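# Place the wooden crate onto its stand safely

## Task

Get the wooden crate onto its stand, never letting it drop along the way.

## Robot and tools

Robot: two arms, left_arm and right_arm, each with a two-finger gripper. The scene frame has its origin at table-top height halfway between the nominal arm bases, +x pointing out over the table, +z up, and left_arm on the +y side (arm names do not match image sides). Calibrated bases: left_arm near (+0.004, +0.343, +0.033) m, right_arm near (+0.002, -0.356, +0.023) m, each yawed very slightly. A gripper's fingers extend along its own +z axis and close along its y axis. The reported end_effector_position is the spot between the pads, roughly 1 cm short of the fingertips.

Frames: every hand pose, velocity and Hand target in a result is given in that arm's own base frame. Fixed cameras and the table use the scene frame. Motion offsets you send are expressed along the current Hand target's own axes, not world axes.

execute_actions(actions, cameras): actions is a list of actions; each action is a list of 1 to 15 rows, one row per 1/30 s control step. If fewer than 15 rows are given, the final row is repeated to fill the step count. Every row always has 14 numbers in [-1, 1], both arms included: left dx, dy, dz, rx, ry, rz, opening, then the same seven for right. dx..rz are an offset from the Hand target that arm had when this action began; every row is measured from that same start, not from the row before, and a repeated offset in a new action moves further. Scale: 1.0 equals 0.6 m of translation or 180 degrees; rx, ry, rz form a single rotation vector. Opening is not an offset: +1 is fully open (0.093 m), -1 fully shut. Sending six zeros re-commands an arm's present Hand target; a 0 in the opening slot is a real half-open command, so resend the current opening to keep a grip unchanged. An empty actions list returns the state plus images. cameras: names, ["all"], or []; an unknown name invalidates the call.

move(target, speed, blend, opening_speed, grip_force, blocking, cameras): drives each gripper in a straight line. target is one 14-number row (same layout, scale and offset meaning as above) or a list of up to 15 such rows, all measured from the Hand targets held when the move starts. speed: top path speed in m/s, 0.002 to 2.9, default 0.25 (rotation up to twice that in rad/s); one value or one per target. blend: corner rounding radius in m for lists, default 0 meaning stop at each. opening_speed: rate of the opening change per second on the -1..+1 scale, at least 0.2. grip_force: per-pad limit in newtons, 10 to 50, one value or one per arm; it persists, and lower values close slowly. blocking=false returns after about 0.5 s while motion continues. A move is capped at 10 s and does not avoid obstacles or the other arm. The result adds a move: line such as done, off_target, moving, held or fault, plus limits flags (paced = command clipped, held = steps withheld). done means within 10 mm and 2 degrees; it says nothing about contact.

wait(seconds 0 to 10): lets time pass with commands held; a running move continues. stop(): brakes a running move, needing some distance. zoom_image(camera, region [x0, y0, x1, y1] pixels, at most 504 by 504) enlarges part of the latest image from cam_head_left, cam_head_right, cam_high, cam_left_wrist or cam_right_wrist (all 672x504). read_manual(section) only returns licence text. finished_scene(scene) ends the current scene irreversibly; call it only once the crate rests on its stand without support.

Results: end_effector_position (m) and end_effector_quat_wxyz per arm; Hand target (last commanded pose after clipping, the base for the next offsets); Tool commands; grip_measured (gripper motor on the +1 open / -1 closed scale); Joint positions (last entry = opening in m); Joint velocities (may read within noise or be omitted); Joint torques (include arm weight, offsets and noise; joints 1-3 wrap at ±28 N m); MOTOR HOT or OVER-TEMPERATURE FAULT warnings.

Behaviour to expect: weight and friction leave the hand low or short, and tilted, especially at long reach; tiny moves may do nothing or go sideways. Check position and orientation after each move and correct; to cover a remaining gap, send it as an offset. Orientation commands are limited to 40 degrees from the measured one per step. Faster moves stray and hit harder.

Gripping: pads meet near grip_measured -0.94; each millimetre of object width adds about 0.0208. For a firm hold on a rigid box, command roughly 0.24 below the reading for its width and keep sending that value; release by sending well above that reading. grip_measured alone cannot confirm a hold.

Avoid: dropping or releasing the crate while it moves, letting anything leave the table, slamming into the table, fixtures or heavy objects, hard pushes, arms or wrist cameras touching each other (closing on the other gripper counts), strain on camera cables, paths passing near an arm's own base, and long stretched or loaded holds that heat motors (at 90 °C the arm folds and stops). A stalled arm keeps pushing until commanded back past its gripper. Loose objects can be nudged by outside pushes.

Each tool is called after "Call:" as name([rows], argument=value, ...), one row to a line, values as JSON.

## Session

Call:
execute_actions(actions=[])

Call:
zoom_image(camera="cam_head_right", region=[200, 80, 440, 330])

Call:
zoom_image(camera="cam_high", region=[130, 20, 430, 320])

Scene clock: 0.00 s.
left_arm: end_effector_position=(+0.3931, -0.0118, +0.0844) grip_measured=+1.000 end_effector_quat_wxyz=(+0.569, +0.015, +0.822, +0.004) | right_arm: end_effector_position=(+0.3792, +0.0057, +0.1064) grip_measured=+1.000 end_effector_quat_wxyz=(+0.587, -0.051, +0.803, +0.090)
Joint positions: left_arm=[-0.043 1.583 0.376 0.846 -0.029 0.014 0.093] | right_arm=[-0.128 1.482 0.342 0.823 -0.327 -0.016 0.093]
Joint velocities: within noise
Joint torques (N m): no reading
Heat: left arm: 24 °C; right arm: 28 °C.
Hand target: left_arm +0.3961, -0.0119, +0.0913; +0.577, +0.015, +0.817, +0.004 | right_arm +0.3817, +0.0054, +0.1124; +0.594, -0.052, +0.798, +0.089
Tool commands: left_gripper/opening=+1.0 right_gripper/opening=+1.0
camera_calibration:
cam_left_wrist: T_world_to_cam=[[-0.0223816, -0.999365, -0.0277301, -0.00143422], [-0.705273, 0.0354419, -0.708049, 0.377356], [0.708582, 0.00370998, -0.705619, -0.137731], [0, 0, 0, 1]] pos_world=[0.363701, -0.0142966, 0.169961]
cam_right_wrist: T_world_to_cam=[[0.184261, -0.980848, -0.0631317, -0.0597052], [-0.671684, -0.0787684, -0.736638, 0.372703], [0.717557, 0.178138, -0.673334, -0.114381], [0, 0, 0, 1]] pos_world=[0.343414, -0.00882889, 0.193761]

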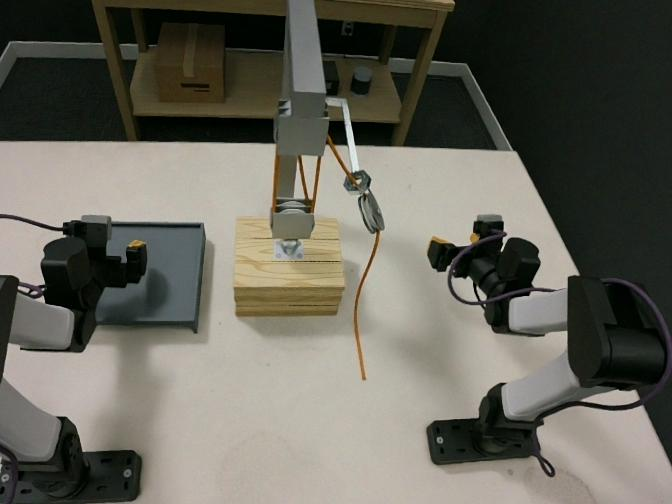

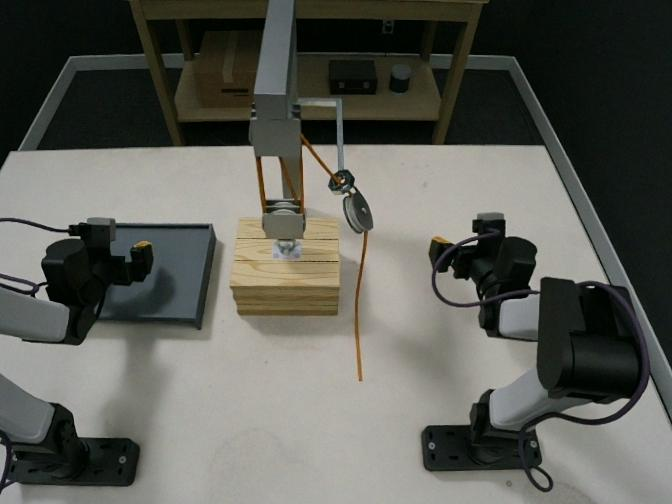

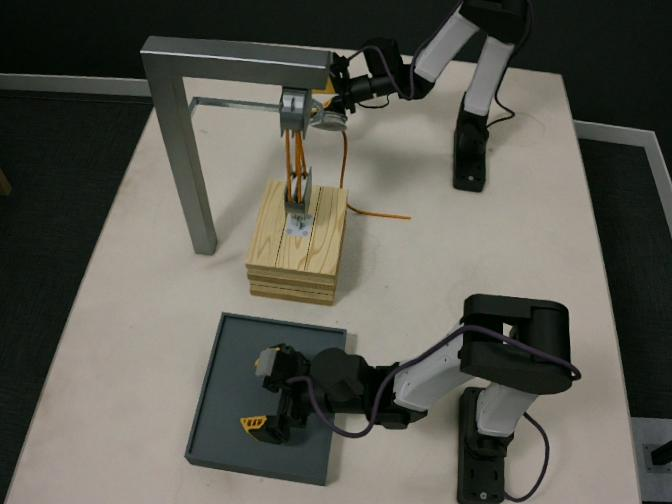

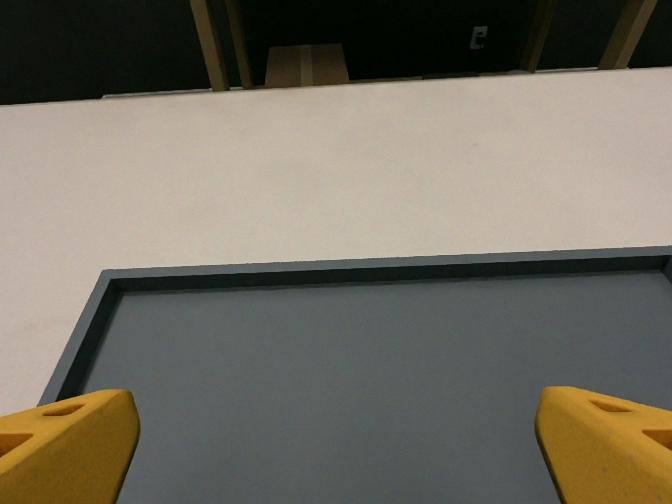

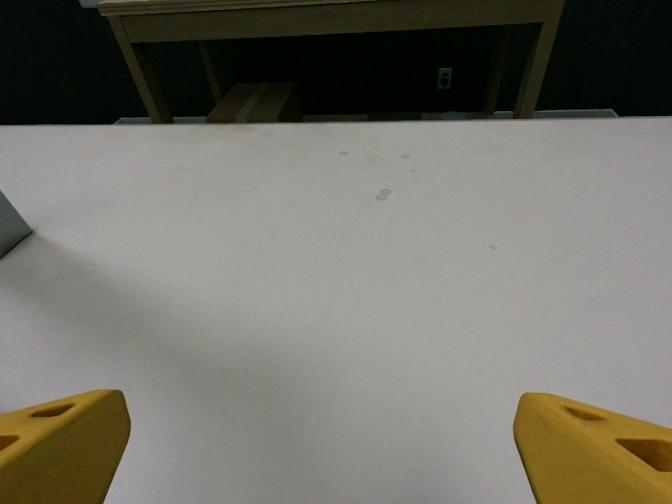

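Scaled by 2.016 from the camera's 672x504 image, which has a finer 960x720 frame.

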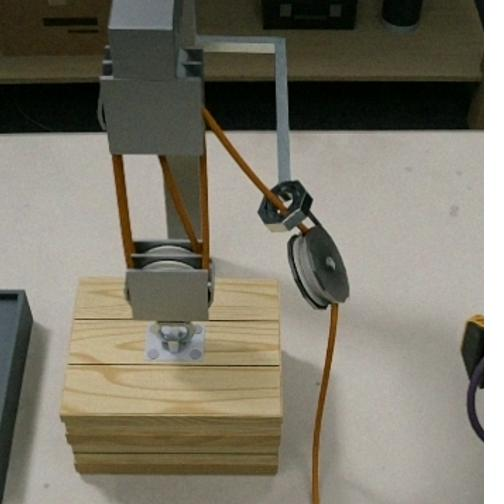

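Scaled by 1.680 from the camera's 672x504 image, which has a finer 960x720 frame.

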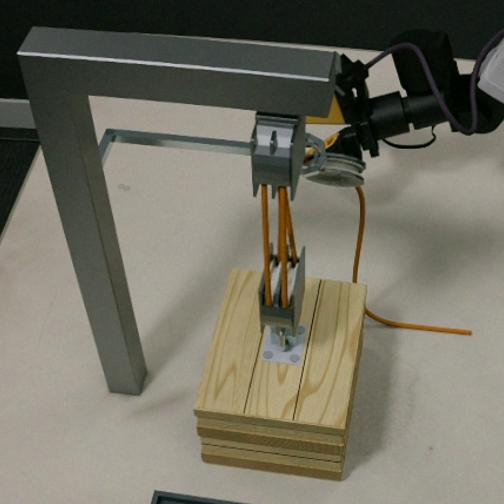

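Call:
move(target=[0.073,0.208,-0.175,0,0.111,0,1,0.043,0.366,-0.21,0,0.033,0,1], cameras=["all"])

Scene clock: 14.80 s.
left_arm: end_effector_position=(+0.2788, +0.1111, +0.0780) grip_measured=+1.000 end_effector_quat_wxyz=(+0.416, +0.004, +0.909, +0.002) | right_arm: end_effector_position=(+0.2126, +0.1897, +0.1289) grip_measured=+1.000 end_effector_quat_wxyz=(+0.545, -0.068, +0.832, +0.078)
Joint positions: left_arm=[0.633 1.146 0.446 -0.12 0.464 0.457 0.093] | right_arm=[1.193 0.984 0.364 -0.027 0.86 0.58 0.093]
Joint torques (N m): left_arm=[1.03 -2.11 10.02 1.63 0.49 0.13] | right_arm=[0.91 -0.81 9.43 1.56 0.49 0.16]
Heat: left arm: 28 °C; right arm: 31 °C.
Hand target: left_arm +0.2851, +0.1152, +0.0880; +0.427, +0.014, +0.904, +0.006 | right_arm +0.2146, +0.1953, +0.1405; +0.552, -0.056, +0.828, +0.086
Off the commanded pose: left_arm 0.012 m, 2 deg | right_arm 0.013 m, 2 deg.
move: off_target (left_arm, right_arm)
camera_calibration:
cam_left_wrist: T_world_to_cam=[[-0.00944438, -0.999902, -0.0103757, 0.113814], [-0.906561, 0.0129405, -0.421877, 0.324097], [0.421969, 0.00542188, -0.906594, 0.0336838], [0, 0, 0, 1]] pos_world=[0.280675, 0.109426, 0.168448]
cam_right_wrist: T_world_to_cam=[[0.198404, -0.979563, -0.0330479, 0.145748], [-0.7374, -0.126973, -0.663414, 0.305533], [0.64566, 0.155993, -0.747522, 0.0166348], [0, 0, 0, 1]] pos_world=[0.185643, 0.178969, 0.219946]

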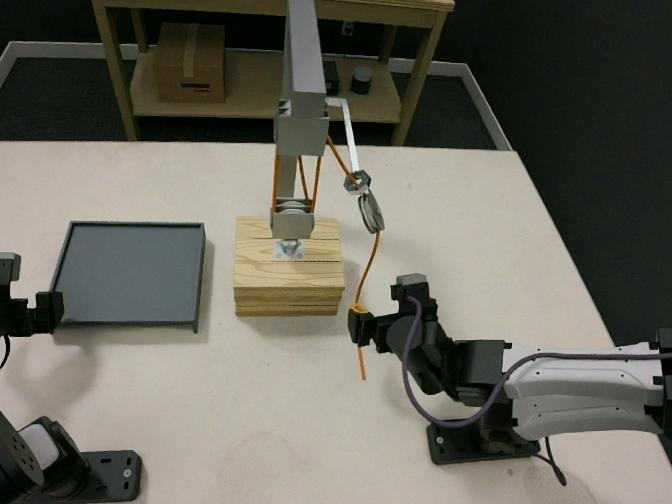

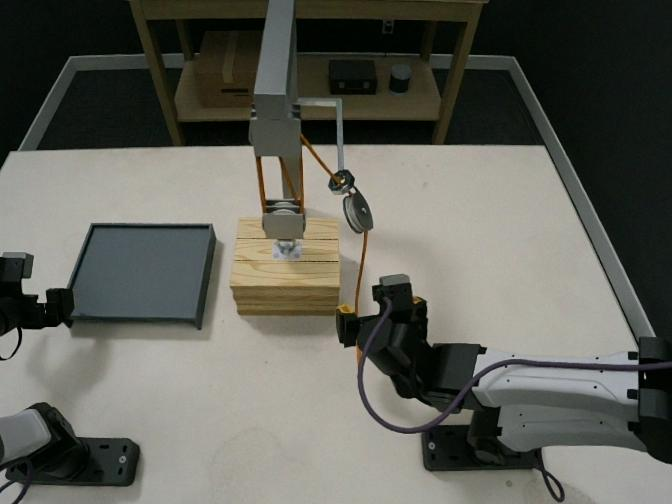

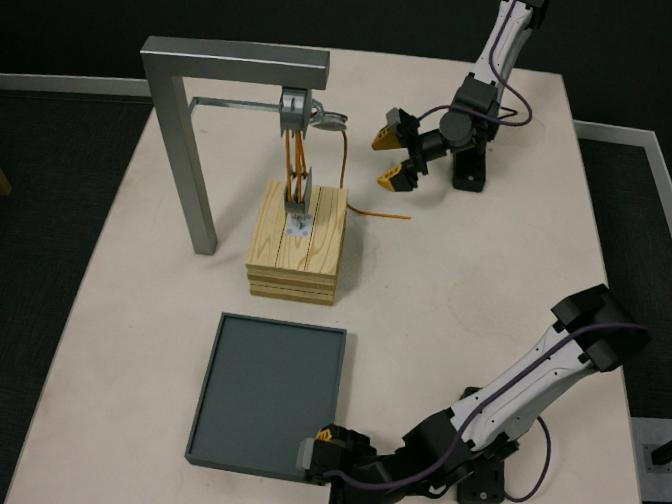

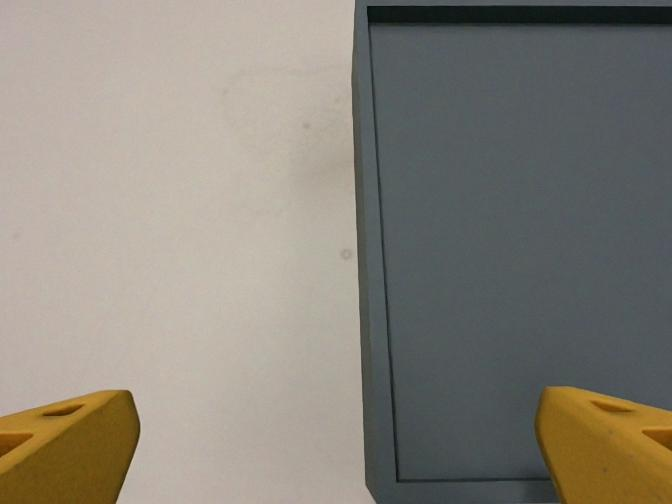

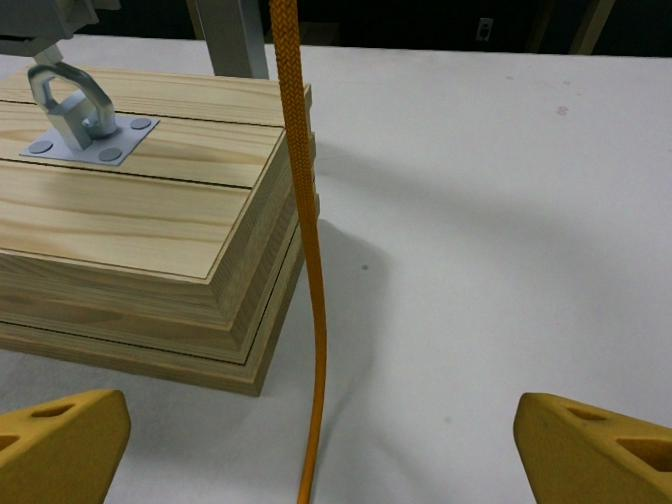

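Call:
move([
  [0.012,-0.025,0.121,0,0,0,1,-0.054,0.015,0.18,0,0,0,1],
  [0.012,-0.025,0.121,0,0,0,-1,-0.054,0.015,0.18,0,0,0,-1],
], cameras=["all"], speed=0.12)

Scene clock: 24.33 s.
left_arm: end_effector_position=(+0.3341, +0.0974, +0.0369) grip_measured=-0.967 end_effector_quat_wxyz=(+0.425, +0.012, +0.905, -0.004) | right_arm: end_effector_position=(+0.3102, +0.2147, +0.1113) grip_measured=-0.962 end_effector_quat_wxyz=(+0.533, -0.064, +0.841, +0.065)
Joint positions: left_arm=[0.456 1.49 0.446 0.294 0.362 0.324 0] | right_arm=[0.856 1.425 0.527 0.364 0.588 0.362 0]
Joint torques (N m): left_arm=[0.24 -3.28 6.11 1.95 0.06 0.13] | right_arm=[-0.68 -3.62 9.47 2.22 0.01 -0.12]
Heat: left arm: 29 °C; right arm: 35 °C.
Hand target: left_arm +0.3362, +0.1004, +0.0359; +0.427, +0.014, +0.904, +0.006 | right_arm +0.3230, +0.2261, +0.1304; +0.552, -0.056, +0.828, +0.086
Off the commanded pose: left_arm 0.004 m, 1 deg | right_arm 0.026 m, 4 deg.
move: off_target (right_arm); target 2's new opening was sent with right_arm's hand 0.026 m and 4 deg from that target
camera_calibration:
cam_left_wrist: T_world_to_cam=[[-0.028472, -0.999576, -0.00605922, 0.106311], [-0.897594, 0.0282338, -0.439917, 0.353329], [0.439902, -0.0070866, -0.898018, -0.0319365], [0, 0, 0, 1]] pos_world=[0.334222, 0.0960638, 0.1274]
cam_right_wrist: T_world_to_cam=[[0.176732, -0.984081, -0.0187051, 0.156397], [-0.759637, -0.12429, -0.63836, 0.372569], [0.625873, 0.127028, -0.769511, -0.0487191], [0, 0, 0, 1]] pos_world=[0.285869, 0.206402, 0.203269]

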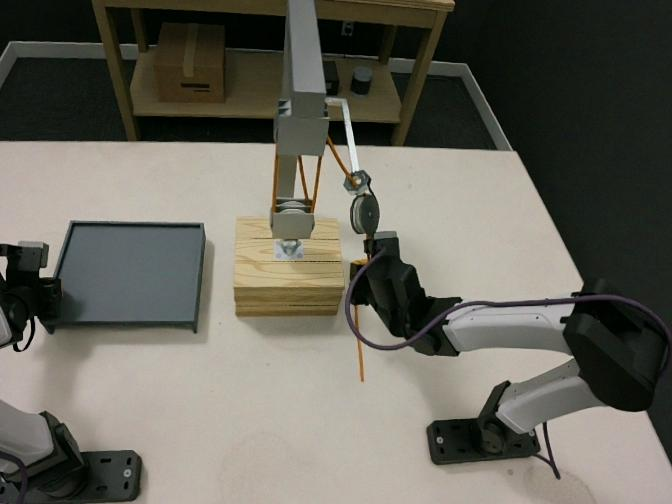

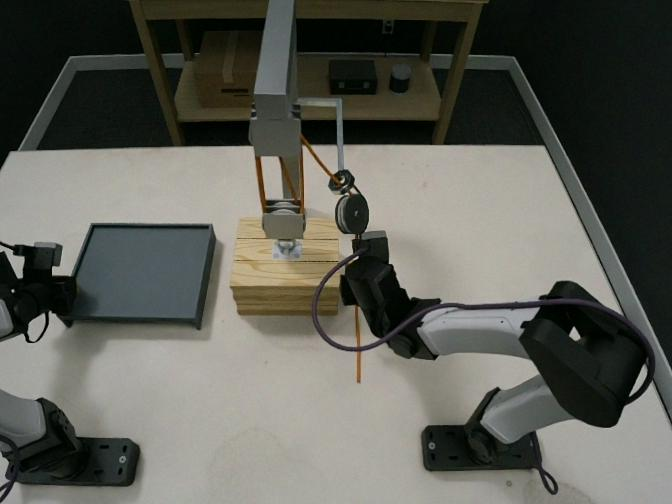

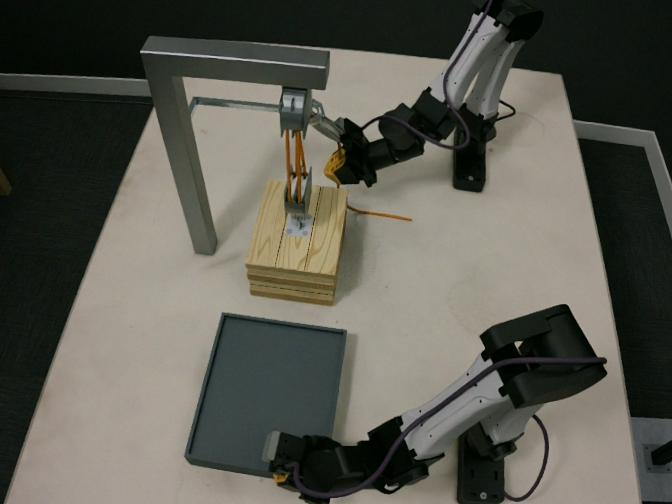

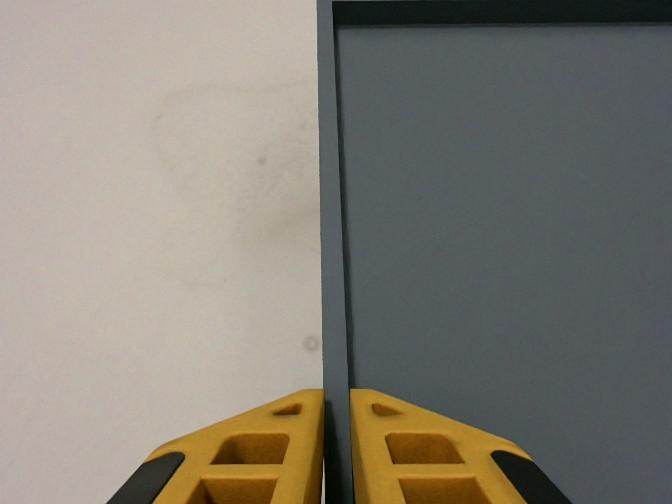

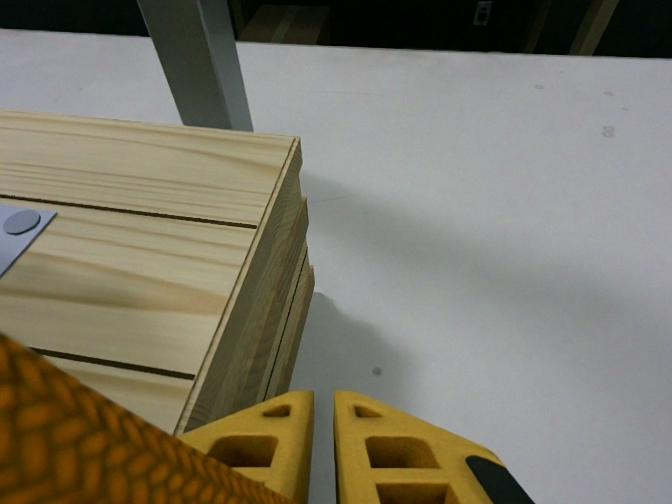

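Call:
move(target=[0,0,0,0,0,0,-1,-0.0055,-0.469,-0.087,0,0,-0.333,-1], cameras=["cam_head_right","cam_high","cam_right_wrist"], speed=0.12)

Scene clock: 32.70 s.
left_arm: end_effector_position=(+0.3341, +0.0974, +0.0369) grip_measured=-0.974 end_effector_quat_wxyz=(+0.425, +0.012, +0.905, -0.004) | right_arm: end_effector_position=(+0.2906, +0.0227, +0.1868) grip_measured=-0.962 end_effector_quat_wxyz=(+0.637, -0.556, +0.521, -0.119)
Joint positions: left_arm=[0.456 1.49 0.446 0.294 0.362 0.323 0] | right_arm=[-0.45 0.962 0.349 0.278 -1.059 -1.298 0]
Joint torques (N m): left_arm=[0.25 -3.58 5.91 1.94 0.03 0.13] | right_arm=[-9.03 0.88 4.25 0.45 2.91 -0.01]
Heat: left arm: 31 °C; right arm: 35 °C.
Hand target: left_arm +0.3362, +0.1004, +0.0359; +0.427, +0.014, +0.904, +0.006 | right_arm +0.3300, -0.0600, +0.1305; +0.521, -0.462, +0.689, -0.201
Off the commanded pose: left_arm 0.004 m, 1 deg | right_arm 0.107 m, 27 deg.
move: off_target (right_arm)
camera_calibration:
cam_right_wrist: T_world_to_cam=[[0.411461, -0.343644, 0.844161, -0.271601], [0.0547868, -0.915197, -0.399266, 0.11855], [0.909779, 0.210531, -0.357741, -0.115232], [0, 0, 0, 1]] pos_world=[0.210094, 0.0394224, 0.235385]
Images, in order (width x height): cam_head_right 672x504, cam_high 672x504, cam_right_wrist 672x504.

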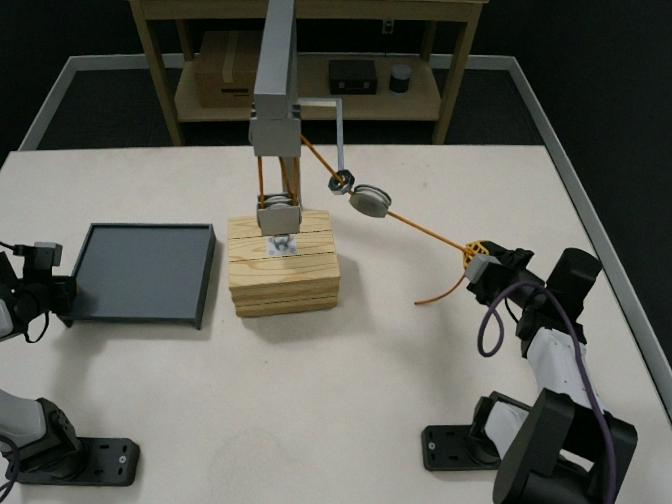

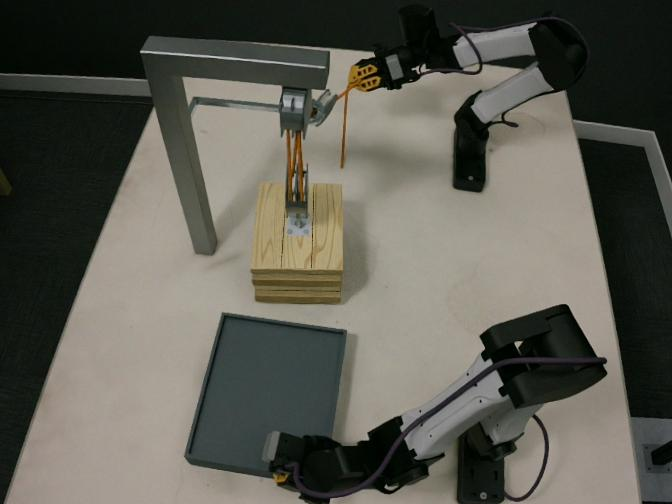

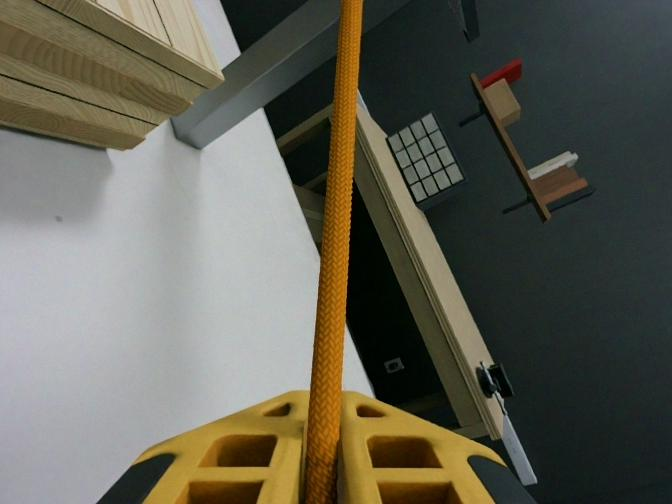

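Call:
move(target=[0,0,0,0,0,0,-1,0.465,-0.2615,-0.2185,-0.0485,0.002,0.3035,-1], cameras=["cam_head_left","cam_head_right","cam_high","cam_right_wrist"], speed=0.1)

Scene clock: 44.50 s.
left_arm: end_effector_position=(+0.3341, +0.0974, +0.0369) grip_measured=-0.974 end_effector_quat_wxyz=(+0.425, +0.012, +0.905, -0.004) | right_arm: end_effector_position=(+0.3117, -0.3259, +0.1651) grip_measured=-0.962 end_effector_quat_wxyz=(+0.515, -0.191, +0.820, +0.163)
Joint positions: left_arm=[0.456 1.49 0.446 0.294 0.362 0.323 0] | right_arm=[-1.152 2.363 2.155 -1.608 -1.127 -1.764 0]
Joint torques (N m): left_arm=[-0.01 -3.4 6.11 1.95 0.08 0.09] | right_arm=[-12.25 -6 11.58 0.47 -0.48 0.54]
Heat: left arm: 32 °C; right arm: 36 °C.
Hand target: left_arm +0.3362, +0.1004, +0.0359; +0.427, +0.014, +0.904, +0.006 | right_arm +0.2702, -0.4001, +0.1508; +0.518, -0.131, +0.838, +0.109
Off the commanded pose: left_arm 0.004 m, 1 deg | right_arm 0.086 m, 9 deg.
joint read past its limit (right arm) — joint 4 (wrist pitch), lower limit.
move: off_target (right_arm)
camera_calibration:
cam_right_wrist: T_world_to_cam=[[0.480602, -0.875616, -0.0481485, -0.429338], [-0.685579, -0.340926, -0.643234, 0.247908], [0.546811, 0.34215, -0.764154, 0.15428], [0, 0, 0, 1]] pos_world=[0.29194, -0.344203, 0.256685]
Images, in order (width x height): cam_head_left 672x504, cam_head_right 672x504, cam_high 672x504, cam_right_wrist 672x504.

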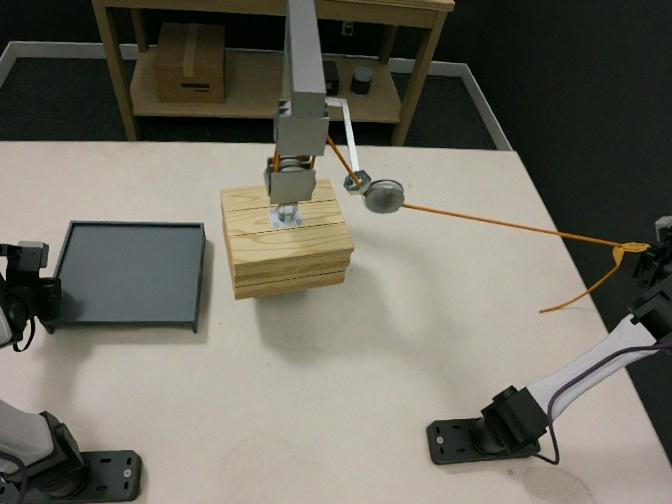

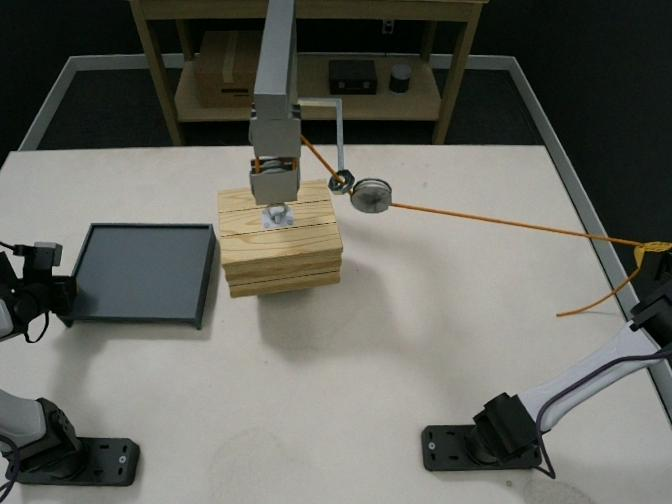

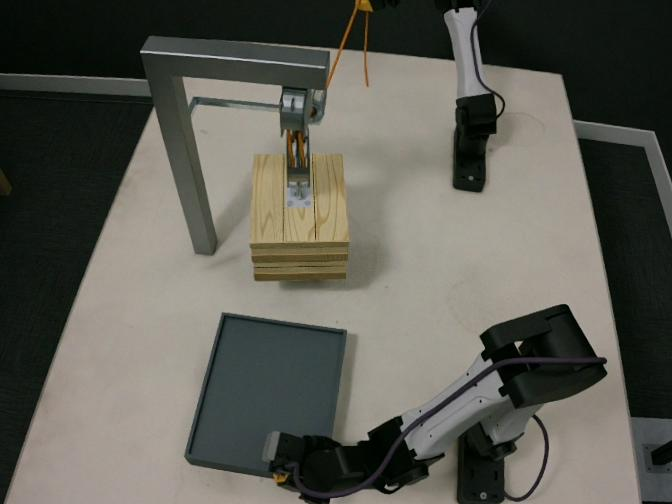

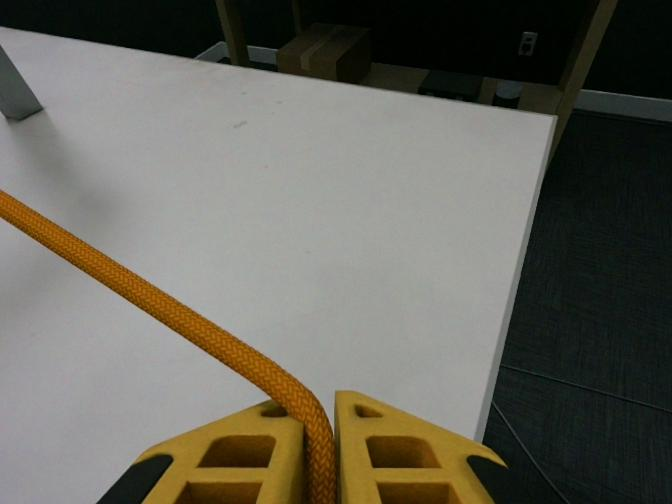

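Call:
move(target=[-0.01,-0.543,-0.018,0,0,0,-1,0,0,0,0,0,0,-1], cameras=["cam_head_left","cam_head_right","cam_high","cam_left_wrist"], speed=0.1)

Call:
zoom_image(camera="cam_head_right", region=[190, 150, 390, 330])

Call:
zoom_image(camera="cam_high", region=[200, 130, 400, 350])

Scene clock: 57.70 s.
left_arm: end_effector_position=(+0.3237, -0.1994, +0.0382) grip_measured=-0.974 end_effector_quat_wxyz=(+0.429, -0.005, +0.902, +0.041) | right_arm: end_effector_position=(+0.3117, -0.3260, +0.1652) grip_measured=-0.962 end_effector_quat_wxyz=(+0.515, -0.190, +0.820, +0.163)
Joint positions: left_arm=[-0.833 1.716 0.73 0.05 -0.676 -0.614 0] | right_arm=[-1.152 2.363 2.156 -1.608 -1.127 -1.762 0]
Joint torques (N m): left_arm=[-1.99 -4.64 8.83 1.61 0.3 0.13] | right_arm=[-12.18 -5.97 11.52 0.46 -0.48 0.52]
Heat: left arm: 33 °C; right arm: 38 °C.
Hand target: left_arm +0.3252, -0.2254, +0.0397; +0.427, +0.014, +0.904, +0.006 | right_arm +0.2702, -0.4001, +0.1508; +0.518, -0.131, +0.838, +0.109
Off the commanded pose: left_arm 0.026 m, 5 deg | right_arm 0.086 m, 9 deg.
joint read past its limit (right arm) — joint 4 (wrist pitch), lower limit.
move: off_target (left_arm, right_arm)
camera_calibration:
cam_left_wrist: T_world_to_cam=[[0.041051, -0.996465, -0.073296, -0.209952], [-0.893654, -0.00380793, -0.448741, 0.34562], [0.446875, 0.0839226, -0.890651, -0.0126214], [0, 0, 0, 1]] pos_world=[0.323124, -0.206835, 0.128464]
Images, in order (width x height): cam_head_left 672x504, cam_head_right 672x504, cam_high 672x504, cam_left_wrist 672x504.

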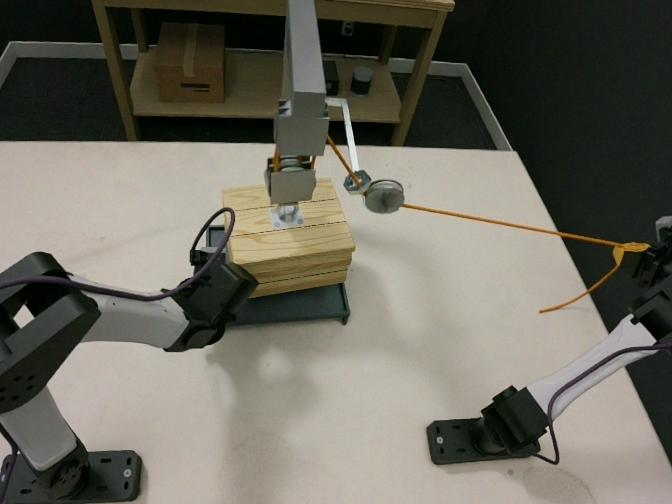

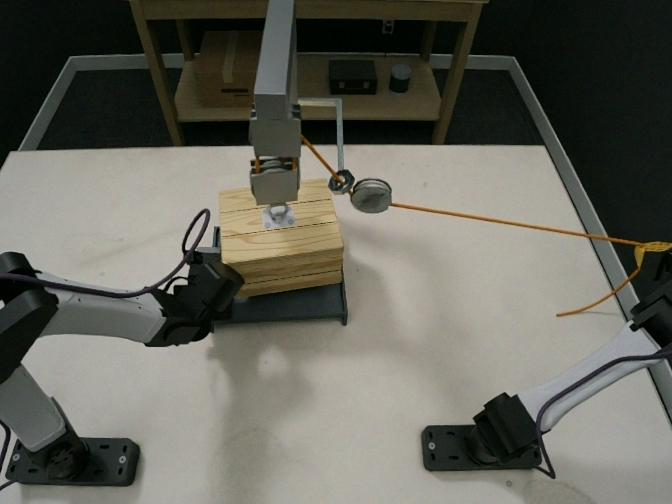

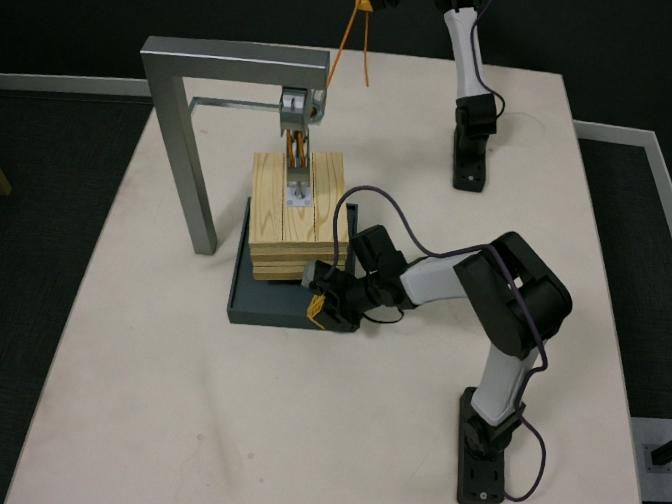

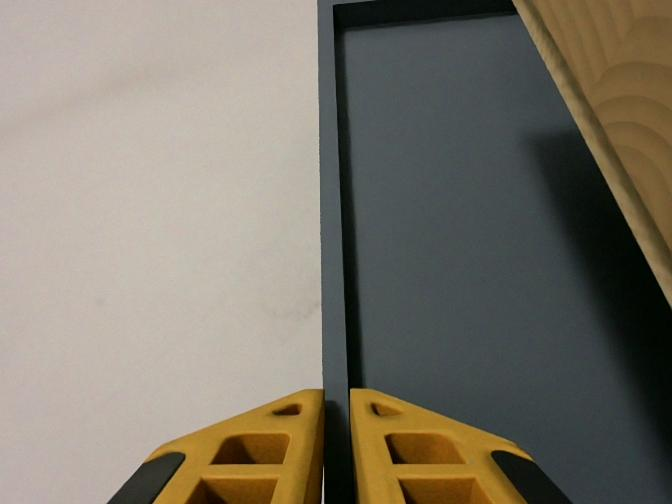

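Scaled by 2.520 from the camera's 672x504 image, which has a finer 960x720 frame.

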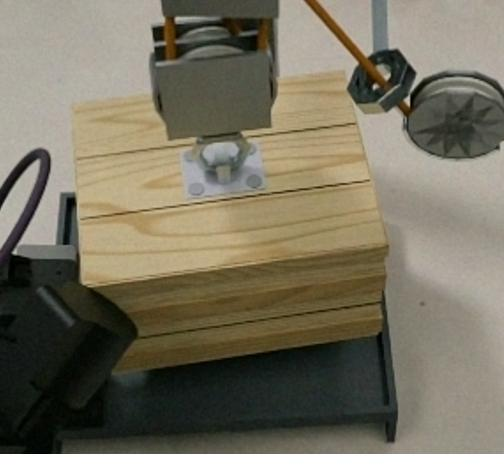

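Scaled by 2.291 from the camera's 672x504 image, which has a finer 960x720 frame.

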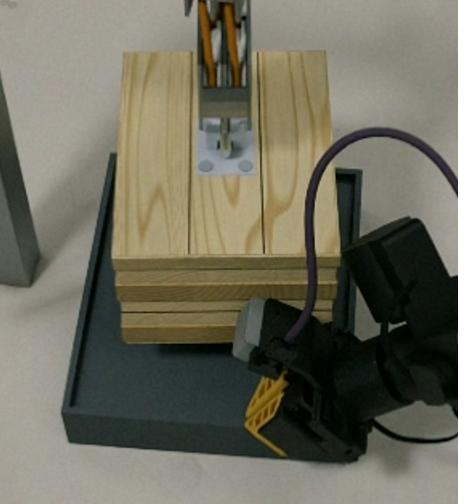

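Call:
move([
  [0,-0.035,0,0,0,0,-1,0,0,0,0,0,0,-1],
  [0,-0.03,-0.003,0,0,0,-0.6,0,0,0,0,0,0,-1],
  [0,-0.0,-0.2,0,0,0,-0.6,0,0,0,0,0,0,-1],
], cameras=["cam_head_left","cam_head_right","cam_high","cam_left_wrist"], speed=0.08)

Call:
zoom_image(camera="cam_head_right", region=[190, 150, 390, 330])

Call:
zoom_image(camera="cam_high", region=[200, 130, 400, 350])

Scene clock: 69.67 s.
left_arm: end_effector_position=(+0.2294, -0.2196, +0.0993) grip_measured=-0.601 end_effector_quat_wxyz=(+0.410, +0.029, +0.911, +0.023) | right_arm: end_effector_position=(+0.3119, -0.3265, +0.1646) grip_measured=-0.962 end_effector_quat_wxyz=(+0.515, -0.189, +0.820, +0.163)
Joint positions: left_arm=[-1.137 1.427 0.794 -0.516 -0.758 -0.903 0.016] | right_arm=[-1.152 2.367 2.159 -1.609 -1.127 -1.76 0]
Joint torques (N m): left_arm=[-0.06 -6.41 9.44 1.06 -0.67 -0.13] | right_arm=[-12.16 -6.08 11.4 0.46 -0.48 0.52]
Heat: left arm: 33 °C; right arm: 41 °C.
Hand target: left_arm +0.2326, -0.2254, +0.1161; +0.427, +0.014, +0.904, +0.006 | right_arm +0.2702, -0.4001, +0.1507; +0.517, -0.131, +0.838, +0.110
Off the commanded pose: left_arm 0.018 m, 3 deg | right_arm 0.086 m, 9 deg.
joint read past its limit (right arm) — joint 4 (wrist pitch), lower limit.
move: off_target (left_arm, right_arm); target 2's new opening was sent with left_arm's hand 0.032 m and 6 deg from that target
camera_calibration:
cam_left_wrist: T_world_to_cam=[[-0.0369341, -0.996906, -0.0693795, -0.204307], [-0.910657, 0.0621653, -0.408459, 0.30294], [0.411509, 0.0480949, -0.910136, 0.0877838], [0, 0, 0, 1]] pos_world=[0.232205, -0.22673, 0.189459]
Images, in order (width x height): cam_head_left 672x504, cam_head_right 672x504, cam_high 672x504, cam_left_wrist 672x504.

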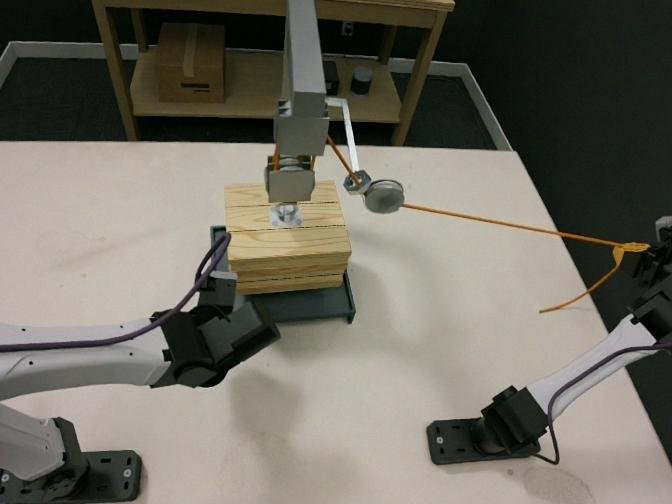

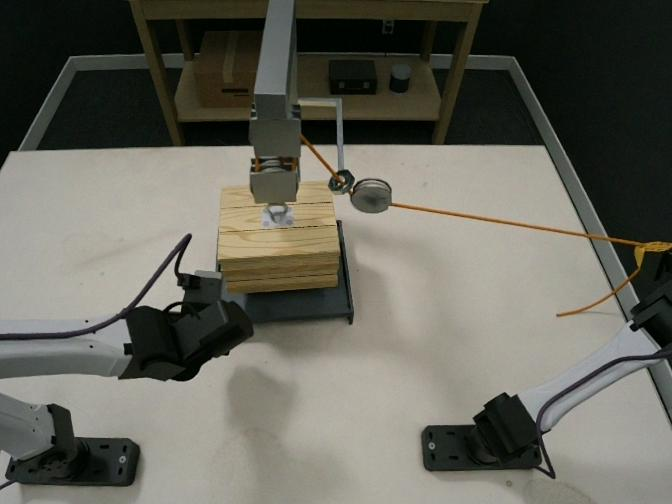

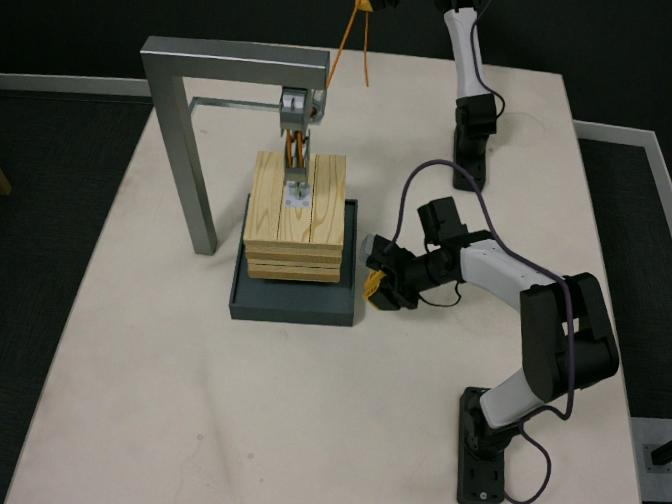

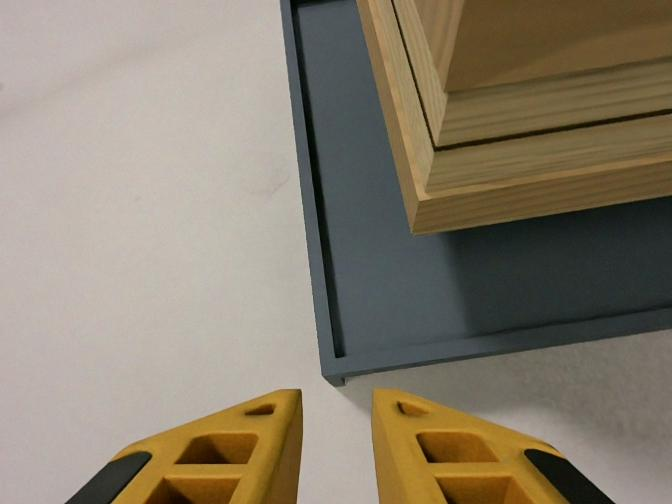

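Scaled by 2.520 from the camera's 672x504 image, which has a finer 960x720 frame.

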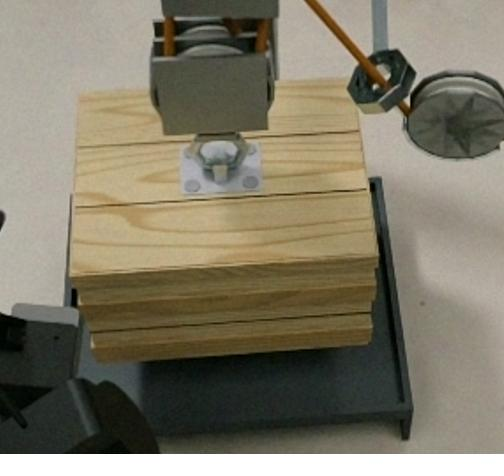

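Scaled by 2.291 from the camera's 672x504 image, which has a finer 960x720 frame.

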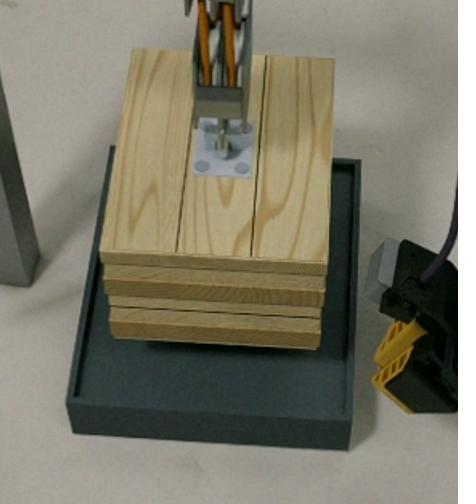

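Call:
move(target=[0,0,0,0,0,0,-0.6,-0.030,0.267,0.091,0,0,0,-1], cameras=["cam_head_right","cam_high","cam_left_wrist"], speed=0.06)

Call:
zoom_image(camera="cam_head_right", region=[190, 150, 390, 330])

Call:
zoom_image(camera="cam_high", region=[200, 130, 400, 350])

Scene clock: 76.30 s.
left_arm: end_effector_position=(+0.2293, -0.2195, +0.0992) grip_measured=-0.601 end_effector_quat_wxyz=(+0.410, +0.029, +0.911, +0.024) | right_arm: end_effector_position=(+0.2692, -0.1936, +0.1568) grip_measured=-0.962 end_effector_quat_wxyz=(+0.511, -0.115, +0.827, +0.202)
Joint positions: left_arm=[-1.137 1.427 0.794 -0.516 -0.759 -0.904 0.016] | right_arm=[-1.108 1.761 1.214 -1.145 -1.162 -1.464 0]
Joint torques (N m): left_arm=[0.05 -6.49 9.57 1.11 -0.71 -0.15] | right_arm=[-3.28 -7.43 6.06 1.77 -0.21 0.32]
Heat: left arm: 32 °C; right arm: 42 °C.
Hand target: left_arm +0.2326, -0.2254, +0.1161; +0.427, +0.014, +0.904, +0.006 | right_arm +0.2704, -0.2299, +0.1506; +0.518, -0.131, +0.838, +0.109
Off the commanded pose: left_arm 0.018 m, 3 deg | right_arm 0.037 m, 11 deg.
move: off_target (left_arm, right_arm)
camera_calibration:
cam_left_wrist: T_world_to_cam=[[-0.0365974, -0.996884, -0.0698834, -0.20419], [-0.910676, 0.0620644, -0.408432, 0.30287], [0.411496, 0.0486936, -0.91011, 0.0878208], [0, 0, 0, 1]] pos_world=[0.232206, -0.226627, 0.189359]
Images, in order (width x height): cam_head_right 672x504, cam_high 672x504, cam_left_wrist 672x504.

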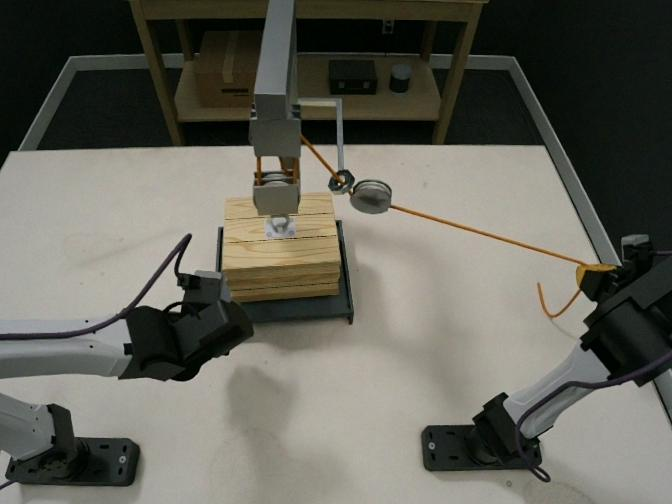

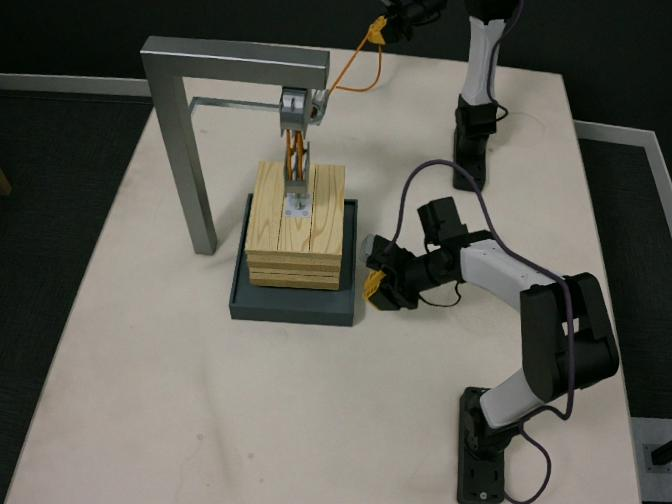

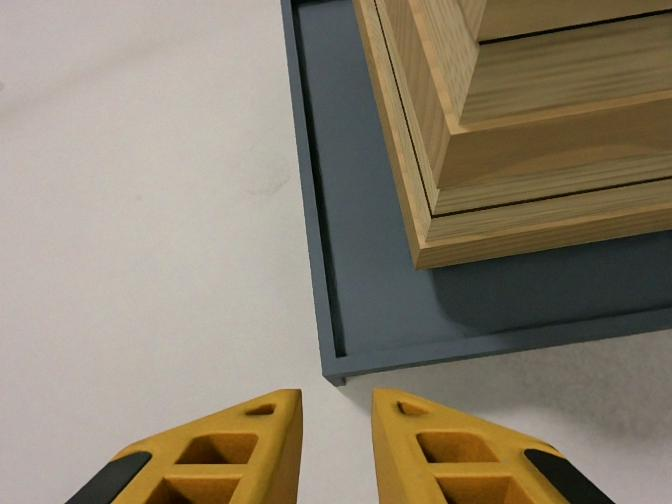

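Scaled by 2.520 from the camera's 672x504 image, which has a finer 960x720 frame.

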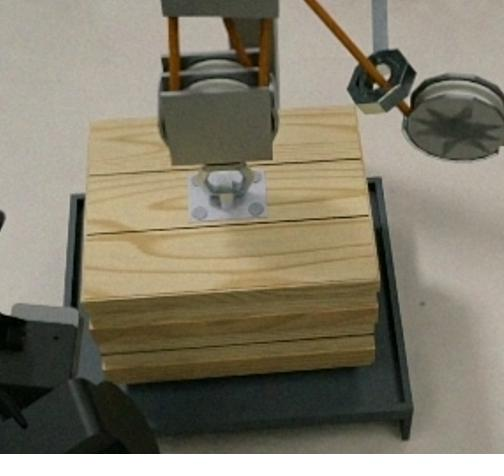

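Scaled by 2.291 from the camera's 672x504 image, which has a finer 960x720 frame.

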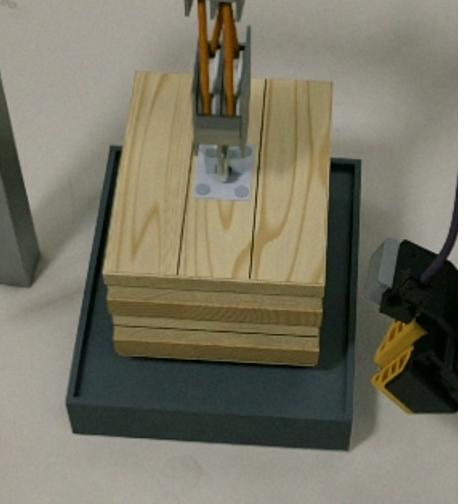

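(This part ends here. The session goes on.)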